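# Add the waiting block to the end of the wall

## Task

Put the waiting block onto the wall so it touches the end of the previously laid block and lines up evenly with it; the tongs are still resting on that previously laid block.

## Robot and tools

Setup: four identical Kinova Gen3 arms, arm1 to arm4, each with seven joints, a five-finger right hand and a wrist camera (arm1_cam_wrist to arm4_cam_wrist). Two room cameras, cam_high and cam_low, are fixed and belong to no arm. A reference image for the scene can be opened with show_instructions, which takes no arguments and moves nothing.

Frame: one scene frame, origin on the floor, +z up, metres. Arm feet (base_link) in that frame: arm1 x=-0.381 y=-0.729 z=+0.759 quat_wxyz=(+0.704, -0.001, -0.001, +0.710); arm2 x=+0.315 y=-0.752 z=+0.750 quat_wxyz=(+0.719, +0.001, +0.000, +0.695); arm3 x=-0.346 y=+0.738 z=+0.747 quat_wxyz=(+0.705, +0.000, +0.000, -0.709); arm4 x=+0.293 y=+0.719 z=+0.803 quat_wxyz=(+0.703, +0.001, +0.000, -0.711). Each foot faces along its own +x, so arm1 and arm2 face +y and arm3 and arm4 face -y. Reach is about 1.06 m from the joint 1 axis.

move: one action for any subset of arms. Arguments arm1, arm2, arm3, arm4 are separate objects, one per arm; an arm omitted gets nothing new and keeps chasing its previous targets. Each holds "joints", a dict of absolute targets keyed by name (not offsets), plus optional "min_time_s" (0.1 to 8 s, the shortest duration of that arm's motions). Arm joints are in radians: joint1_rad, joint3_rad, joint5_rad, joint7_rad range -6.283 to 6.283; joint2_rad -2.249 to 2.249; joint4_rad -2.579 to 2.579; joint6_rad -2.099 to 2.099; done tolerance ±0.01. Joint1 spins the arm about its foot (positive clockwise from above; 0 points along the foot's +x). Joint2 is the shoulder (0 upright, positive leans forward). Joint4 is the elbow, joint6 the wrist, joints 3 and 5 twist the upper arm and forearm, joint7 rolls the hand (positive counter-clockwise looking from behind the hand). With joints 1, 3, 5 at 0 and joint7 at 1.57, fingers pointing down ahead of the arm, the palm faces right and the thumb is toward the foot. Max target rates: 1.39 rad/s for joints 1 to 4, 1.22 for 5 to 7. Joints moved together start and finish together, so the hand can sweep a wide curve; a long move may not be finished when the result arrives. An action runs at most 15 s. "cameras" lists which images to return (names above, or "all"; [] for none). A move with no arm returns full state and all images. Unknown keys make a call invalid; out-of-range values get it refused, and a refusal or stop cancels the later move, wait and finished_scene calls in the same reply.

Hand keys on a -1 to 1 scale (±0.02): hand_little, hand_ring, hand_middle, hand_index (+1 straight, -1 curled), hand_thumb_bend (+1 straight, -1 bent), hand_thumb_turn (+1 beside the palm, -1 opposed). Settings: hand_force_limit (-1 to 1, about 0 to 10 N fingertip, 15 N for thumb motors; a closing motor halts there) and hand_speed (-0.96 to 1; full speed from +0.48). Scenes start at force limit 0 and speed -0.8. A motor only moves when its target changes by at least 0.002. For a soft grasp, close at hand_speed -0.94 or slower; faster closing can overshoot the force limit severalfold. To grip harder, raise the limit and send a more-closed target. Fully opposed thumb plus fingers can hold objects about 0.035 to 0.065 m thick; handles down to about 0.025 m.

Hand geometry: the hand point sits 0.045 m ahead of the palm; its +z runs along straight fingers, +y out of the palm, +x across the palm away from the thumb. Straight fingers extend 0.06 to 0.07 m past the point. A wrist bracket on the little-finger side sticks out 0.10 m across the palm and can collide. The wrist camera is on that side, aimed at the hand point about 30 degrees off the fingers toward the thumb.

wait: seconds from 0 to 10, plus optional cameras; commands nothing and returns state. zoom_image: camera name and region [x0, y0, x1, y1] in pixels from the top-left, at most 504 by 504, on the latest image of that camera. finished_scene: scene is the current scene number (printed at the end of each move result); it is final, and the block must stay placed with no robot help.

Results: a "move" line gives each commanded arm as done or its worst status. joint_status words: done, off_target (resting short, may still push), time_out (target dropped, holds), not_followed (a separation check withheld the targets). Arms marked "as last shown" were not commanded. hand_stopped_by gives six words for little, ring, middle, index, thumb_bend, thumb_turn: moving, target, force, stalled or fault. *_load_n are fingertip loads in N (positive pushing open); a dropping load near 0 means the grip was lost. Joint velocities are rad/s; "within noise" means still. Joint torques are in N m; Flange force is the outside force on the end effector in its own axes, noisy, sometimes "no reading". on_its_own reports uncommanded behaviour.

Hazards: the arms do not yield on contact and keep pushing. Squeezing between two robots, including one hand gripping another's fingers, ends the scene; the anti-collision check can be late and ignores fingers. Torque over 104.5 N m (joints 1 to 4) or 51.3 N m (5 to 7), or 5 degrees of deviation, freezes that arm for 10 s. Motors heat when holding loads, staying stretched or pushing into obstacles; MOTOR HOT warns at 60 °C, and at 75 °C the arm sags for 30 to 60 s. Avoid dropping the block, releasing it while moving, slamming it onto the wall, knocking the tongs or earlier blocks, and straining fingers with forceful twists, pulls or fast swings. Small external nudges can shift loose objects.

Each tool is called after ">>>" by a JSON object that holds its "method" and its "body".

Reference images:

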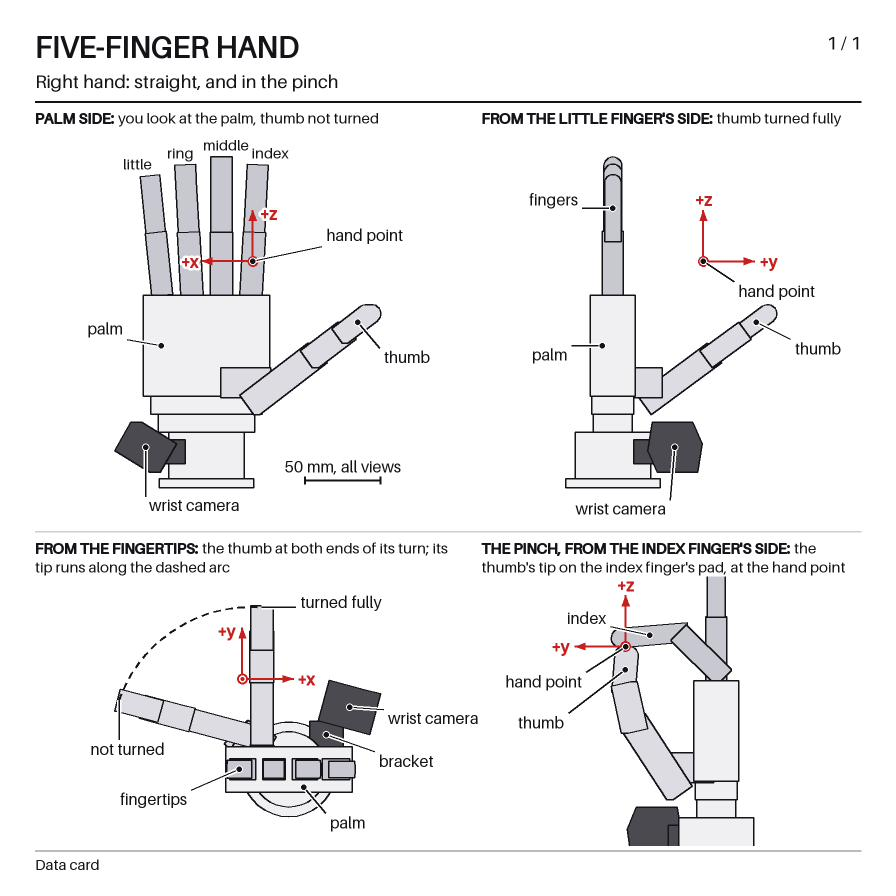

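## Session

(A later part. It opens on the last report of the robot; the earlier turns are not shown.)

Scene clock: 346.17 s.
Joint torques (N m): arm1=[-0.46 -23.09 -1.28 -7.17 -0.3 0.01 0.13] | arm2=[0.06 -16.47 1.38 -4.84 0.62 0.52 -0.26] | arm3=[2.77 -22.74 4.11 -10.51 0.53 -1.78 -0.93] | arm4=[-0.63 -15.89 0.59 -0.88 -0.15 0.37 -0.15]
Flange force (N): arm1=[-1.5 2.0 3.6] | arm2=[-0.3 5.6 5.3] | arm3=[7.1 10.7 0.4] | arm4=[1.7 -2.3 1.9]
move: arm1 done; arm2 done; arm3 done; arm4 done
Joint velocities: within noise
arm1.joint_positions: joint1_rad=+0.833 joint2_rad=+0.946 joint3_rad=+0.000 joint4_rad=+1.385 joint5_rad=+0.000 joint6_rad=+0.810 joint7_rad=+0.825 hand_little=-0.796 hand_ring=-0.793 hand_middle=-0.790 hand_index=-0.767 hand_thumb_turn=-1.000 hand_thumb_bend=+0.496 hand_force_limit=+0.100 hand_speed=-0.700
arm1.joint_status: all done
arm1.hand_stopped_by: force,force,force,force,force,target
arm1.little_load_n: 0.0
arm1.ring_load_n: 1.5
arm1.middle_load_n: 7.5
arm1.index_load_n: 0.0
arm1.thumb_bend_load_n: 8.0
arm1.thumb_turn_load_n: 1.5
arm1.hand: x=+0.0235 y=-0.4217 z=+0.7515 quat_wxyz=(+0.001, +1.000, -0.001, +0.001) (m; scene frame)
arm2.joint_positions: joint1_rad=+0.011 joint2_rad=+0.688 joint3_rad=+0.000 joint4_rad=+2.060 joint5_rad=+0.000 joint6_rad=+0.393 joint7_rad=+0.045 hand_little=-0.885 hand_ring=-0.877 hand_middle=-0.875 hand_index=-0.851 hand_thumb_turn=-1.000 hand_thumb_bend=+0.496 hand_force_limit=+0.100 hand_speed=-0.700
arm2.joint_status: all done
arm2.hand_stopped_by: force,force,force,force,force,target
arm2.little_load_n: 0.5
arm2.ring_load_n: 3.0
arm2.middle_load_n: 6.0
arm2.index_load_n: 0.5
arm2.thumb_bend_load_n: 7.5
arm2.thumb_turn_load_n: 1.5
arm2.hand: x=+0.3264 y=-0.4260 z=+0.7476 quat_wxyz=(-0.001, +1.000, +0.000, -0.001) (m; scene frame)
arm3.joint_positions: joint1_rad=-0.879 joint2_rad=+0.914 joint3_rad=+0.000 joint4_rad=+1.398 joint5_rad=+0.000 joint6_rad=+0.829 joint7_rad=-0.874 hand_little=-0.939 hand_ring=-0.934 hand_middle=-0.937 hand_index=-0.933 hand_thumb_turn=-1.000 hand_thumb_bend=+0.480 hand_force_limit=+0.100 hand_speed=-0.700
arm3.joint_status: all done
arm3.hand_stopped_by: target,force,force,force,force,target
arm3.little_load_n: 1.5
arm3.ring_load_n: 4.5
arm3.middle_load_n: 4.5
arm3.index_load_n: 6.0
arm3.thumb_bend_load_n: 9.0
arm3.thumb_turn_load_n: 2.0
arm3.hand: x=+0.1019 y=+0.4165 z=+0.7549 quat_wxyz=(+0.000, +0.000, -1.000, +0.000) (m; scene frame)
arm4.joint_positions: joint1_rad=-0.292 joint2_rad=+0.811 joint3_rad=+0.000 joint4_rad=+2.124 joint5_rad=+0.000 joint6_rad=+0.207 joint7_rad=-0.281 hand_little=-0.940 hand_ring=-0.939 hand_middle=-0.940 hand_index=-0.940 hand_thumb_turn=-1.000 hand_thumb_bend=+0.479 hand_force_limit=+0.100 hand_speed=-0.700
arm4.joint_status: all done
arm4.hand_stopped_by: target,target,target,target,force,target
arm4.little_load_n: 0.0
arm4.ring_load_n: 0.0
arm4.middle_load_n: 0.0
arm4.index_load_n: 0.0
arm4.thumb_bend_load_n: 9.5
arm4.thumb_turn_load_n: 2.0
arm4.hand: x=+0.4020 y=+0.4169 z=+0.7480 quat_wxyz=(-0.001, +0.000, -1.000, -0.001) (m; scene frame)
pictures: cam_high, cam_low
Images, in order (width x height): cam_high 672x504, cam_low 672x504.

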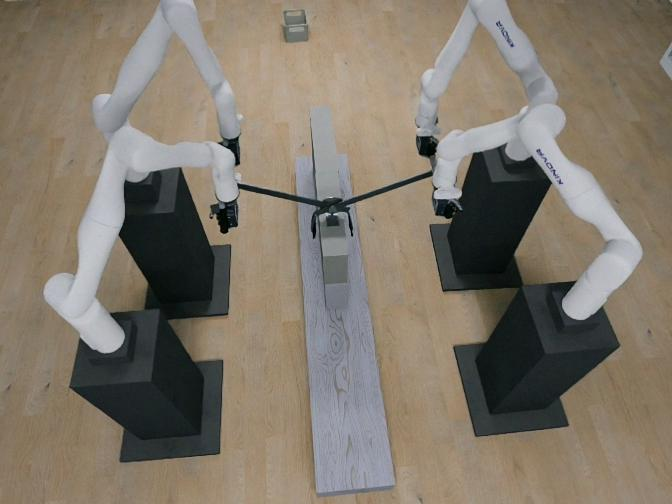

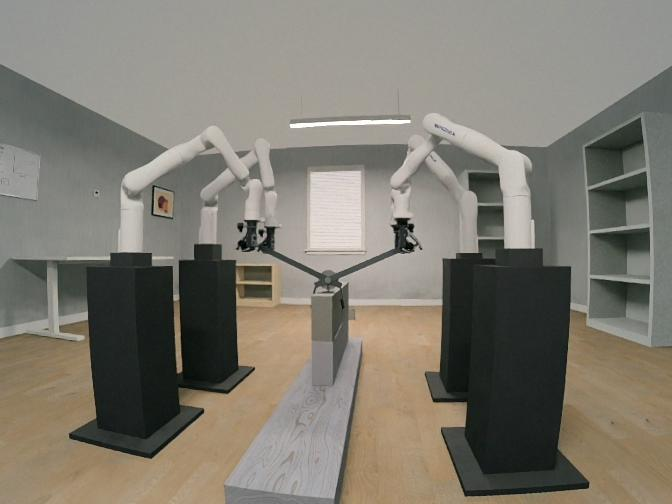

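>>> {"method": "move", "body": {"arm1": {"joints":{"hand_speed":-0.3,"hand_thumb_bend":1}}, "arm2": {"joints":{"hand_speed":-0.3,"hand_thumb_bend":1}}, "arm3": {"joints":{"hand_speed":-0.3,"hand_thumb_bend":1}}, "arm4": {"joints":{"hand_speed":-0.3,"hand_thumb_bend":1}}}}

>>> {"method": "move", "body": {"arm1": {"joints":{"hand_speed":-0.5,"hand_little":1,"hand_ring":1,"hand_middle":1,"hand_index":1}}, "arm2": {"joints":{"hand_speed":-0.5,"hand_little":1,"hand_ring":1,"hand_middle":1,"hand_index":1}}, "arm3": {"joints":{"hand_speed":-0.5,"hand_little":1,"hand_ring":1,"hand_middle":1,"hand_index":1}}, "arm4": {"joints":{"hand_speed":-0.5,"hand_little":1,"hand_ring":1,"hand_middle":1,"hand_index":1}}, "cameras": ["cam_high","cam_low"]}}

>>> {"method": "zoom_image", "body": {"camera": "cam_high", "region": [270, 160, 400, 300]}}

>>> {"method": "zoom_image", "body": {"camera": "cam_low", "region": [230, 180, 430, 380]}}

Scene clock: 349.47 s.
Joint torques (N m): arm1=[-0.41 -22.91 -1.21 -7.1 -0.26 0.05 0.14] | arm2=[0.43 -16.68 1.7 -4.67 0.56 0.68 -0.39] | arm3=[2.64 -22.76 3.95 -10.52 0.47 -1.78 -0.9] | arm4=[-0.65 -15.9 0.64 -0.87 -0.17 0.39 -0.13]
Flange force (N): arm1=[-1.6 1.9 3.4] | arm2=[-0.9 5.1 6.2] | arm3=[7.2 10.6 0.4] | arm4=[1.8 -2.3 2.0]
move: arm1 done; arm2 done; arm3 done; arm4 done
Joint velocities: within noise
arm1.joint_positions: joint1_rad=+0.833 joint2_rad=+0.946 joint3_rad=+0.000 joint4_rad=+1.385 joint5_rad=+0.000 joint6_rad=+0.810 joint7_rad=+0.825 hand_little=-0.796 hand_ring=-0.793 hand_middle=-0.791 hand_index=-0.767 hand_thumb_turn=-1.000 hand_thumb_bend=+1.000 hand_force_limit=+0.100 hand_speed=-0.300
arm1.joint_status: all done
arm1.hand_stopped_by: force,force,force,force,target,target
arm1.little_load_n: 0.0
arm1.ring_load_n: 0.5
arm1.middle_load_n: 0.5
arm1.index_load_n: 0.0
arm1.thumb_bend_load_n: 0.0
arm1.thumb_turn_load_n: 0.0
arm1.hand: x=+0.0235 y=-0.4217 z=+0.7515 quat_wxyz=(+0.001, +1.000, -0.001, +0.001) (m; scene frame)
arm2.joint_positions: joint1_rad=+0.011 joint2_rad=+0.688 joint3_rad=+0.000 joint4_rad=+2.060 joint5_rad=+0.000 joint6_rad=+0.393 joint7_rad=+0.045 hand_little=-0.885 hand_ring=-0.877 hand_middle=-0.876 hand_index=-0.851 hand_thumb_turn=-1.000 hand_thumb_bend=+1.000 hand_force_limit=+0.100 hand_speed=-0.300
arm2.joint_status: all done
arm2.hand_stopped_by: force,force,force,force,target,target
arm2.little_load_n: 0.0
arm2.ring_load_n: 2.5
arm2.middle_load_n: 3.0
arm2.index_load_n: 0.0
arm2.thumb_bend_load_n: 0.0
arm2.thumb_turn_load_n: 0.0
arm2.hand: x=+0.3264 y=-0.4260 z=+0.7476 quat_wxyz=(-0.001, +1.000, +0.000, -0.001) (m; scene frame)
arm3.joint_positions: joint1_rad=-0.879 joint2_rad=+0.914 joint3_rad=+0.000 joint4_rad=+1.398 joint5_rad=+0.000 joint6_rad=+0.829 joint7_rad=-0.874 hand_little=-0.939 hand_ring=-0.934 hand_middle=-0.937 hand_index=-0.933 hand_thumb_turn=-1.000 hand_thumb_bend=+1.000 hand_force_limit=+0.100 hand_speed=-0.300
arm3.joint_status: all done
arm3.hand_stopped_by: target,force,force,force,target,target
arm3.little_load_n: 1.5
arm3.ring_load_n: 4.5
arm3.middle_load_n: 4.5
arm3.index_load_n: 6.0
arm3.thumb_bend_load_n: 0.0
arm3.thumb_turn_load_n: 0.0
arm3.hand: x=+0.1019 y=+0.4164 z=+0.7549 quat_wxyz=(+0.000, +0.000, -1.000, +0.000) (m; scene frame)
arm4.joint_positions: joint1_rad=-0.292 joint2_rad=+0.811 joint3_rad=+0.000 joint4_rad=+2.124 joint5_rad=+0.000 joint6_rad=+0.207 joint7_rad=-0.281 hand_little=-0.940 hand_ring=-0.939 hand_middle=-0.940 hand_index=-0.940 hand_thumb_turn=-1.000 hand_thumb_bend=+1.000 hand_force_limit=+0.100 hand_speed=-0.300
arm4.joint_status: all done
arm4.hand_stopped_by: target,target,target,target,target,target
arm4.little_load_n: 0.0
arm4.ring_load_n: 0.0
arm4.middle_load_n: 0.0
arm4.index_load_n: 0.0
arm4.thumb_bend_load_n: 0.0
arm4.thumb_turn_load_n: 0.0
arm4.hand: x=+0.4020 y=+0.4170 z=+0.7480 quat_wxyz=(-0.001, +0.000, -1.000, -0.001) (m; scene frame)
pictures: none

Scene clock: 351.37 s.
Joint torques (N m): arm1=[1.42 -21.86 0.42 -6.51 0.3 0.09 0.14] | arm2=[-0.59 -14.98 0.43 -3.74 0.26 0.64 -0.39] | arm3=[-0.73 -19.69 0.97 -6.33 0.01 0.16 -0.12] | arm4=[-0.63 -15.96 0.58 -0.88 -0.15 0.39 -0.13]
Flange force (N): arm1=[-3.3 -0.8 1.5] | arm2=[1.9 3.8 1.6] | arm3=[4.4 1.8 -2.2] | arm4=[1.7 -2.3 2.1]
move: arm1 done; arm2 done; arm3 done; arm4 done
Joint velocities: within noise
arm1.joint_positions: joint1_rad=+0.833 joint2_rad=+0.946 joint3_rad=+0.000 joint4_rad=+1.385 joint5_rad=+0.000 joint6_rad=+0.810 joint7_rad=+0.825 hand_little=+1.000 hand_ring=+1.000 hand_middle=+1.000 hand_index=+1.000 hand_thumb_turn=-1.000 hand_thumb_bend=+1.000 hand_force_limit=+0.100 hand_speed=-0.500
arm1.joint_status: all done
arm1.hand_stopped_by: target,target,target,target,target,target
arm1.little_load_n: 0.0
arm1.ring_load_n: 0.0
arm1.middle_load_n: 0.0
arm1.index_load_n: 0.0
arm1.thumb_bend_load_n: -0.5
arm1.thumb_turn_load_n: 0.0
arm1.hand: x=+0.0235 y=-0.4217 z=+0.7515 quat_wxyz=(+0.001, +1.000, -0.001, +0.001) (m; scene frame)
arm2.joint_positions: joint1_rad=+0.011 joint2_rad=+0.688 joint3_rad=+0.000 joint4_rad=+2.060 joint5_rad=+0.000 joint6_rad=+0.393 joint7_rad=+0.045 hand_little=+1.000 hand_ring=+1.000 hand_middle=+1.000 hand_index=+1.000 hand_thumb_turn=-1.000 hand_thumb_bend=+1.000 hand_force_limit=+0.100 hand_speed=-0.500
arm2.joint_status: all done
arm2.hand_stopped_by: target,target,target,target,target,target
arm2.little_load_n: 0.0
arm2.ring_load_n: 0.0
arm2.middle_load_n: 0.0
arm2.index_load_n: -0.5
arm2.thumb_bend_load_n: 0.0
arm2.thumb_turn_load_n: 0.0
arm2.hand: x=+0.3264 y=-0.4260 z=+0.7476 quat_wxyz=(-0.001, +1.000, +0.000, -0.001) (m; scene frame)
arm3.joint_positions: joint1_rad=-0.879 joint2_rad=+0.914 joint3_rad=+0.000 joint4_rad=+1.398 joint5_rad=+0.000 joint6_rad=+0.829 joint7_rad=-0.874 hand_little=+1.000 hand_ring=+1.000 hand_middle=+1.000 hand_index=+1.000 hand_thumb_turn=-1.000 hand_thumb_bend=+1.000 hand_force_limit=+0.100 hand_speed=-0.500
arm3.joint_status: all done
arm3.hand_stopped_by: target,target,target,target,target,target
arm3.little_load_n: 0.0
arm3.ring_load_n: 0.0
arm3.middle_load_n: 0.0
arm3.index_load_n: 0.0
arm3.thumb_bend_load_n: 0.0
arm3.thumb_turn_load_n: 0.0
arm3.hand: x=+0.1019 y=+0.4164 z=+0.7549 quat_wxyz=(+0.000, +0.000, -1.000, +0.000) (m; scene frame)
arm4.joint_positions: joint1_rad=-0.292 joint2_rad=+0.811 joint3_rad=+0.000 joint4_rad=+2.124 joint5_rad=+0.000 joint6_rad=+0.207 joint7_rad=-0.281 hand_little=+1.000 hand_ring=+1.000 hand_middle=+1.000 hand_index=+1.000 hand_thumb_turn=-1.000 hand_thumb_bend=+1.000 hand_force_limit=+0.100 hand_speed=-0.500
arm4.joint_status: all done
arm4.hand_stopped_by: target,target,target,target,target,target
arm4.little_load_n: 0.0
arm4.ring_load_n: 0.0
arm4.middle_load_n: 0.0
arm4.index_load_n: 0.0
arm4.thumb_bend_load_n: 0.0
arm4.thumb_turn_load_n: 0.0
arm4.hand: x=+0.4020 y=+0.4170 z=+0.7480 quat_wxyz=(-0.001, +0.000, -1.000, -0.001) (m; scene frame)
pictures: cam_high, cam_low
Images, in order (width x height): cam_high 672x504, cam_low 672x504.

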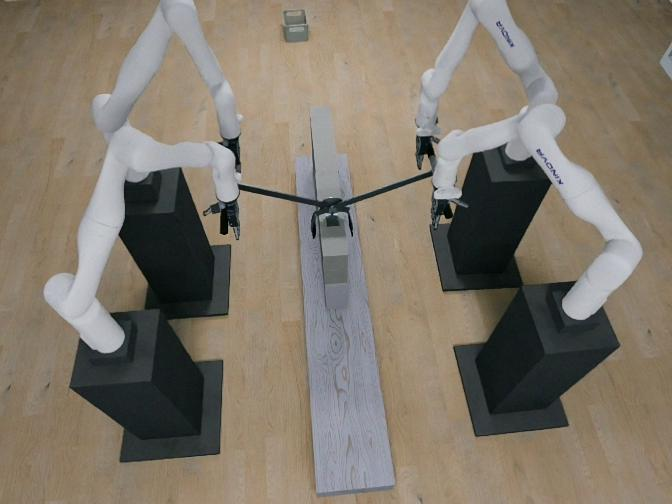

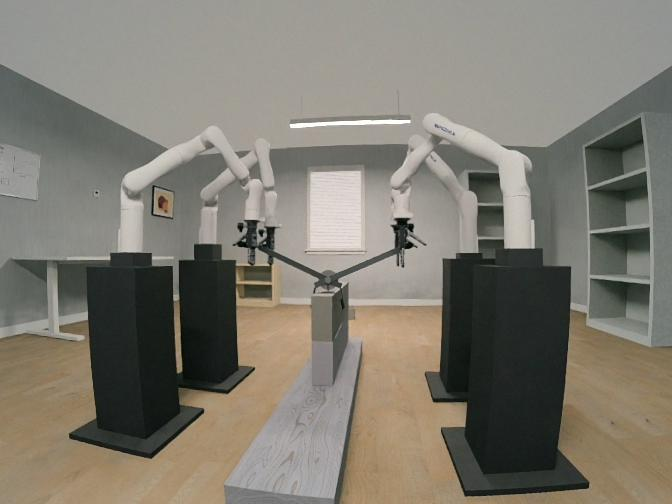

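Scaled by 3.600 from the camera's 672x504 image, which has a finer 960x720 frame.

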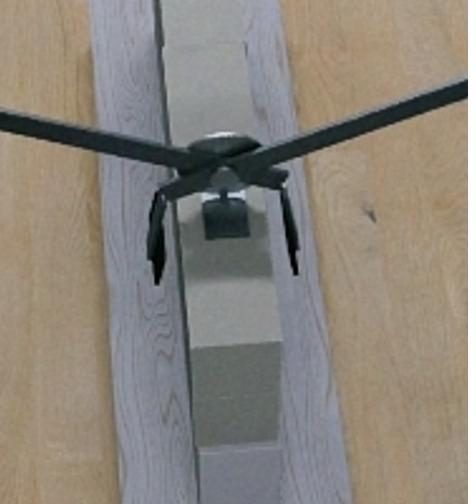

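Scaled by 2.520 from the camera's 672x504 image, which has a finer 960x720 frame.

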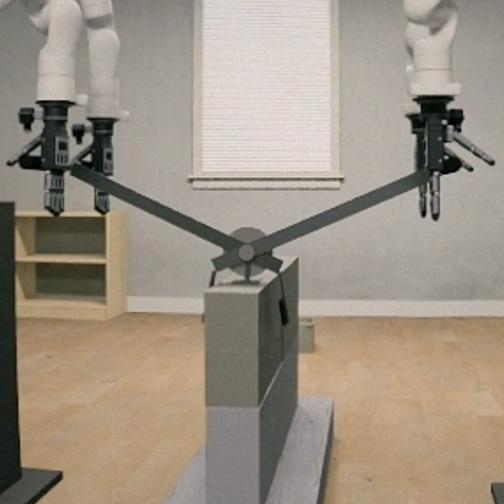

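>>> {"method": "move", "body": {"arm1": {"joints":{"joint1_rad":0.8292,"joint2_rad":0.8422,"joint4_rad":1.3398,"joint6_rad":0.9596,"joint7_rad":0.8207},"min_time_s":1.6}, "arm2": {"joints":{"joint1_rad":0.0104,"joint2_rad":0.5283,"joint4_rad":2.0051,"joint6_rad":0.6082,"joint7_rad":0.0443},"min_time_s":1.6}, "arm3": {"joints":{"joint1_rad":-0.8744,"joint2_rad":0.8145,"joint4_rad":1.3446,"joint6_rad":0.9825,"joint7_rad":-0.8687},"min_time_s":1.6}, "arm4": {"joints":{"joint1_rad":-0.2890,"joint2_rad":0.6275,"joint4_rad":2.0993,"joint6_rad":0.4148,"joint7_rad":-0.2777},"min_time_s":1.6}}}

>>> {"method": "move", "body": {"arm1": {"joints":{"joint1_rad":0.8292,"joint2_rad":0.7442,"joint4_rad":1.2519,"joint6_rad":1.1455,"joint7_rad":0.8207},"min_time_s":1.5}, "arm2": {"joints":{"joint1_rad":0.0104,"joint2_rad":0.3755,"joint4_rad":1.9102,"joint6_rad":0.8559,"joint7_rad":0.0443},"min_time_s":1.5}, "arm3": {"joints":{"joint1_rad":-0.8744,"joint2_rad":0.7210,"joint4_rad":1.2477,"joint6_rad":1.1729,"joint7_rad":-0.8687},"min_time_s":1.5}, "arm4": {"joints":{"joint1_rad":-0.2890,"joint2_rad":0.4417,"joint4_rad":2.0355,"joint6_rad":0.6644,"joint7_rad":-0.2777},"min_time_s":1.5}, "cameras": ["cam_high","cam_low"]}}

>>> {"method": "zoom_image", "body": {"camera": "cam_high", "region": [290, 90, 390, 300]}}

>>> {"method": "zoom_image", "body": {"camera": "cam_low", "region": [300, 270, 360, 360]}}

>>> {"method": "zoom_image", "body": {"camera": "cam_high", "region": [308, 160, 348, 190]}}

Scene clock: 355.97 s.
Joint torques (N m): arm1=[0.96 -21.36 0.01 -7.45 0.23 -0.03 0.2] | arm2=[-0.96 -14.31 0.15 -6.61 0.23 0.04 -0.29] | arm3=[-0.76 -19.25 0.92 -7.08 -0.02 0.16 -0.13] | arm4=[-0.63 -14.92 0.54 -2.51 -0.19 0.36 -0.13]
Flange force (N): arm1=[-3.1 0.0 1.6] | arm2=[2.5 6.5 2.2] | arm3=[4.6 2.0 -1.5] | arm4=[1.7 -2.7 1.6]
move: arm1 done; arm2 done; arm3 done; arm4 done
Joint velocities: within noise
arm1.joint_positions: joint1_rad=+0.829 joint2_rad=+0.842 joint3_rad=+0.000 joint4_rad=+1.340 joint5_rad=+0.000 joint6_rad=+0.960 joint7_rad=+0.821 hand_little=+1.000 hand_ring=+1.000 hand_middle=+1.000 hand_index=+1.000 hand_thumb_turn=-1.000 hand_thumb_bend=+1.000 hand_force_limit=+0.100 hand_speed=-0.500
arm1.joint_status: all done
arm1.hand_stopped_by: target,target,target,target,target,target
arm1.little_load_n: 0.0
arm1.ring_load_n: 0.0
arm1.middle_load_n: 0.0
arm1.index_load_n: 0.0
arm1.thumb_bend_load_n: 0.0
arm1.thumb_turn_load_n: 0.0
arm1.hand: x=+0.0235 y=-0.4182 z=+0.8217 quat_wxyz=(+0.001, +1.000, -0.001, +0.001) (m; scene frame)
arm2.joint_positions: joint1_rad=+0.010 joint2_rad=+0.528 joint3_rad=+0.000 joint4_rad=+2.005 joint5_rad=+0.000 joint6_rad=+0.608 joint7_rad=+0.044 hand_little=+1.000 hand_ring=+1.000 hand_middle=+1.000 hand_index=+1.000 hand_thumb_turn=-1.000 hand_thumb_bend=+1.000 hand_force_limit=+0.100 hand_speed=-0.500
arm2.joint_status: all done
arm2.hand_stopped_by: target,target,target,target,target,target
arm2.little_load_n: 0.0
arm2.ring_load_n: 0.0
arm2.middle_load_n: 0.0
arm2.index_load_n: 0.0
arm2.thumb_bend_load_n: 0.0
arm2.thumb_turn_load_n: 0.0
arm2.hand: x=+0.3263 y=-0.4220 z=+0.8185 quat_wxyz=(-0.001, +1.000, +0.000, -0.001) (m; scene frame)
arm3.joint_positions: joint1_rad=-0.874 joint2_rad=+0.815 joint3_rad=+0.000 joint4_rad=+1.345 joint5_rad=+0.000 joint6_rad=+0.983 joint7_rad=-0.869 hand_little=+1.000 hand_ring=+1.000 hand_middle=+1.000 hand_index=+1.000 hand_thumb_turn=-1.000 hand_thumb_bend=+1.000 hand_force_limit=+0.100 hand_speed=-0.500
arm3.joint_status: all done
arm3.hand_stopped_by: target,target,target,target,target,target
arm3.little_load_n: 0.0
arm3.ring_load_n: 0.5
arm3.middle_load_n: 0.0
arm3.index_load_n: -0.5
arm3.thumb_bend_load_n: 0.0
arm3.thumb_turn_load_n: 0.0
arm3.hand: x=+0.1019 y=+0.4129 z=+0.8247 quat_wxyz=(+0.000, +0.000, -1.000, +0.000) (m; scene frame)
arm4.joint_positions: joint1_rad=-0.289 joint2_rad=+0.628 joint3_rad=+0.000 joint4_rad=+2.099 joint5_rad=+0.000 joint6_rad=+0.415 joint7_rad=-0.278 hand_little=+1.000 hand_ring=+1.000 hand_middle=+1.000 hand_index=+1.000 hand_thumb_turn=-1.000 hand_thumb_bend=+1.000 hand_force_limit=+0.100 hand_speed=-0.500
arm4.joint_status: all done
arm4.hand_stopped_by: target,target,target,target,target,target
arm4.little_load_n: 0.0
arm4.ring_load_n: 0.0
arm4.middle_load_n: 0.0
arm4.index_load_n: 0.0
arm4.thumb_bend_load_n: 0.0
arm4.thumb_turn_load_n: 0.0
arm4.hand: x=+0.4020 y=+0.4125 z=+0.8187 quat_wxyz=(-0.001, +0.000, -1.000, -0.001) (m; scene frame)
pictures: none

Scene clock: 357.83 s.
Joint torques (N m): arm1=[0.96 -20.92 -0.05 -8.24 0.21 0 0.17] | arm2=[-1.02 -13.22 0.03 -8.17 0.24 0.12 -0.25] | arm3=[-0.78 -18.69 0.92 -7.81 0 0.17 -0.11] | arm4=[-0.61 -13.61 0.49 -4.25 -0.18 0.37 -0.13]
Flange force (N): arm1=[-3.0 0.1 2.1] | arm2=[2.4 6.4 3.8] | arm3=[4.9 2.4 -0.7] | arm4=[1.3 -2.9 1.1]
move: arm1 done; arm2 done; arm3 done; arm4 done
Joint velocities: within noise
arm1.joint_positions: joint1_rad=+0.829 joint2_rad=+0.744 joint3_rad=+0.000 joint4_rad=+1.252 joint5_rad=+0.000 joint6_rad=+1.146 joint7_rad=+0.821 hand_little=+1.000 hand_ring=+1.000 hand_middle=+1.000 hand_index=+1.000 hand_thumb_turn=-1.000 hand_thumb_bend=+1.000 hand_force_limit=+0.100 hand_speed=-0.500
arm1.joint_status: all done
arm1.hand_stopped_by: target,target,target,target,target,target
arm1.little_load_n: -0.5
arm1.ring_load_n: 0.0
arm1.middle_load_n: 0.0
arm1.index_load_n: 0.0
arm1.thumb_bend_load_n: 0.0
arm1.thumb_turn_load_n: 0.0
arm1.hand: x=+0.0232 y=-0.4181 z=+0.9018 quat_wxyz=(+0.001, +1.000, -0.001, +0.001) (m; scene frame)
arm2.joint_positions: joint1_rad=+0.010 joint2_rad=+0.376 joint3_rad=+0.000 joint4_rad=+1.910 joint5_rad=+0.000 joint6_rad=+0.856 joint7_rad=+0.044 hand_little=+1.000 hand_ring=+1.000 hand_middle=+1.000 hand_index=+1.000 hand_thumb_turn=-1.000 hand_thumb_bend=+1.000 hand_force_limit=+0.100 hand_speed=-0.500
arm2.joint_status: all done
arm2.hand_stopped_by: target,target,target,target,target,target
arm2.little_load_n: 0.0
arm2.ring_load_n: 0.5
arm2.middle_load_n: 0.0
arm2.index_load_n: 0.0
arm2.thumb_bend_load_n: 0.0
arm2.thumb_turn_load_n: 0.0
arm2.hand: x=+0.3264 y=-0.4221 z=+0.8984 quat_wxyz=(-0.001, +1.000, +0.000, -0.001) (m; scene frame)
arm3.joint_positions: joint1_rad=-0.874 joint2_rad=+0.721 joint3_rad=+0.000 joint4_rad=+1.248 joint5_rad=+0.000 joint6_rad=+1.173 joint7_rad=-0.869 hand_little=+1.000 hand_ring=+1.000 hand_middle=+1.000 hand_index=+1.000 hand_thumb_turn=-1.000 hand_thumb_bend=+1.000 hand_force_limit=+0.100 hand_speed=-0.500
arm3.joint_status: all done
arm3.hand_stopped_by: target,target,target,target,target,target
arm3.little_load_n: 0.0
arm3.ring_load_n: 0.0
arm3.middle_load_n: 0.0
arm3.index_load_n: 0.0
arm3.thumb_bend_load_n: 0.0
arm3.thumb_turn_load_n: 0.0
arm3.hand: x=+0.1019 y=+0.4130 z=+0.9047 quat_wxyz=(+0.000, +0.000, -1.000, +0.000) (m; scene frame)
arm4.joint_positions: joint1_rad=-0.289 joint2_rad=+0.442 joint3_rad=+0.000 joint4_rad=+2.036 joint5_rad=+0.000 joint6_rad=+0.664 joint7_rad=-0.278 hand_little=+1.000 hand_ring=+1.000 hand_middle=+1.000 hand_index=+1.000 hand_thumb_turn=-1.000 hand_thumb_bend=+1.000 hand_force_limit=+0.100 hand_speed=-0.500
arm4.joint_status: all done
arm4.hand_stopped_by: target,target,target,target,target,target
arm4.little_load_n: 0.0
arm4.ring_load_n: 0.0
arm4.middle_load_n: 0.0
arm4.index_load_n: 0.0
arm4.thumb_bend_load_n: -0.5
arm4.thumb_turn_load_n: 0.0
arm4.hand: x=+0.4018 y=+0.4124 z=+0.8987 quat_wxyz=(-0.001, +0.000, -1.000, -0.001) (m; scene frame)
pictures: cam_high, cam_low
Images, in order (width x height): cam_high 672x504, cam_low 672x504.

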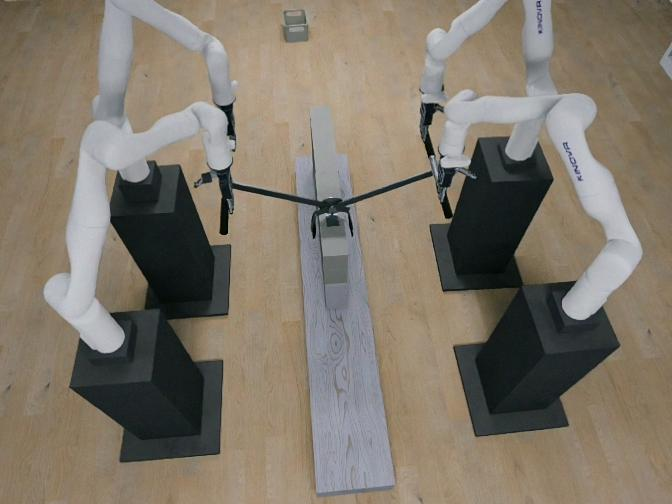

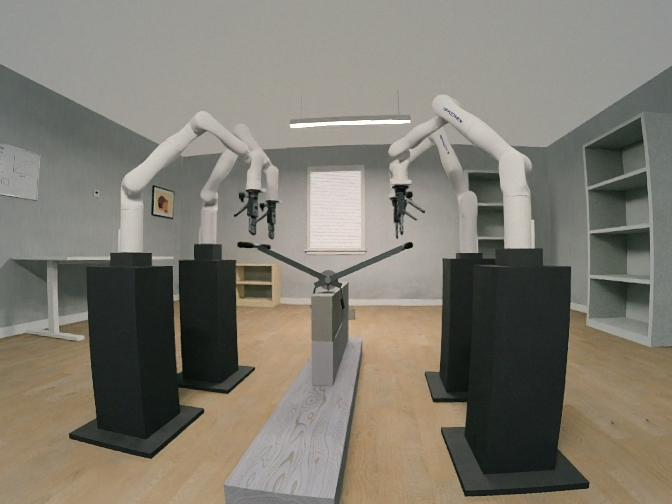

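Scaled by 2.400 from the camera's 672x504 image, which has a finer 960x720 frame.

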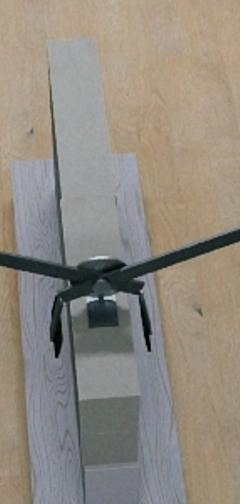

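Scaled by 5.600 from the camera's 672x504 image, which has a finer 960x720 frame.

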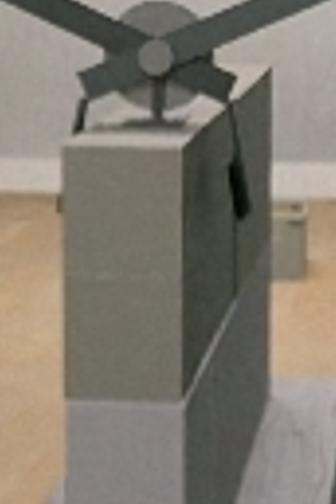

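Scaled by 12.600 from the camera's 672x504 image, which has a finer 960x720 frame.

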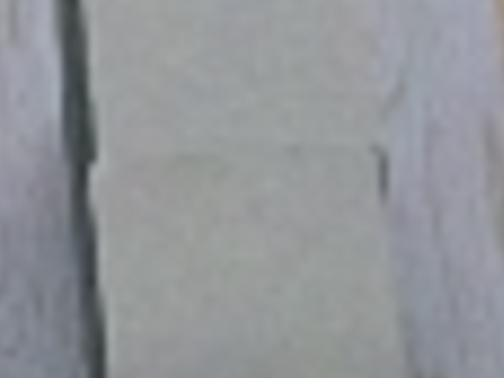

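>>> {"method": "finished_scene", "body": {"scene": 2}}

The scene is finished: the task was done.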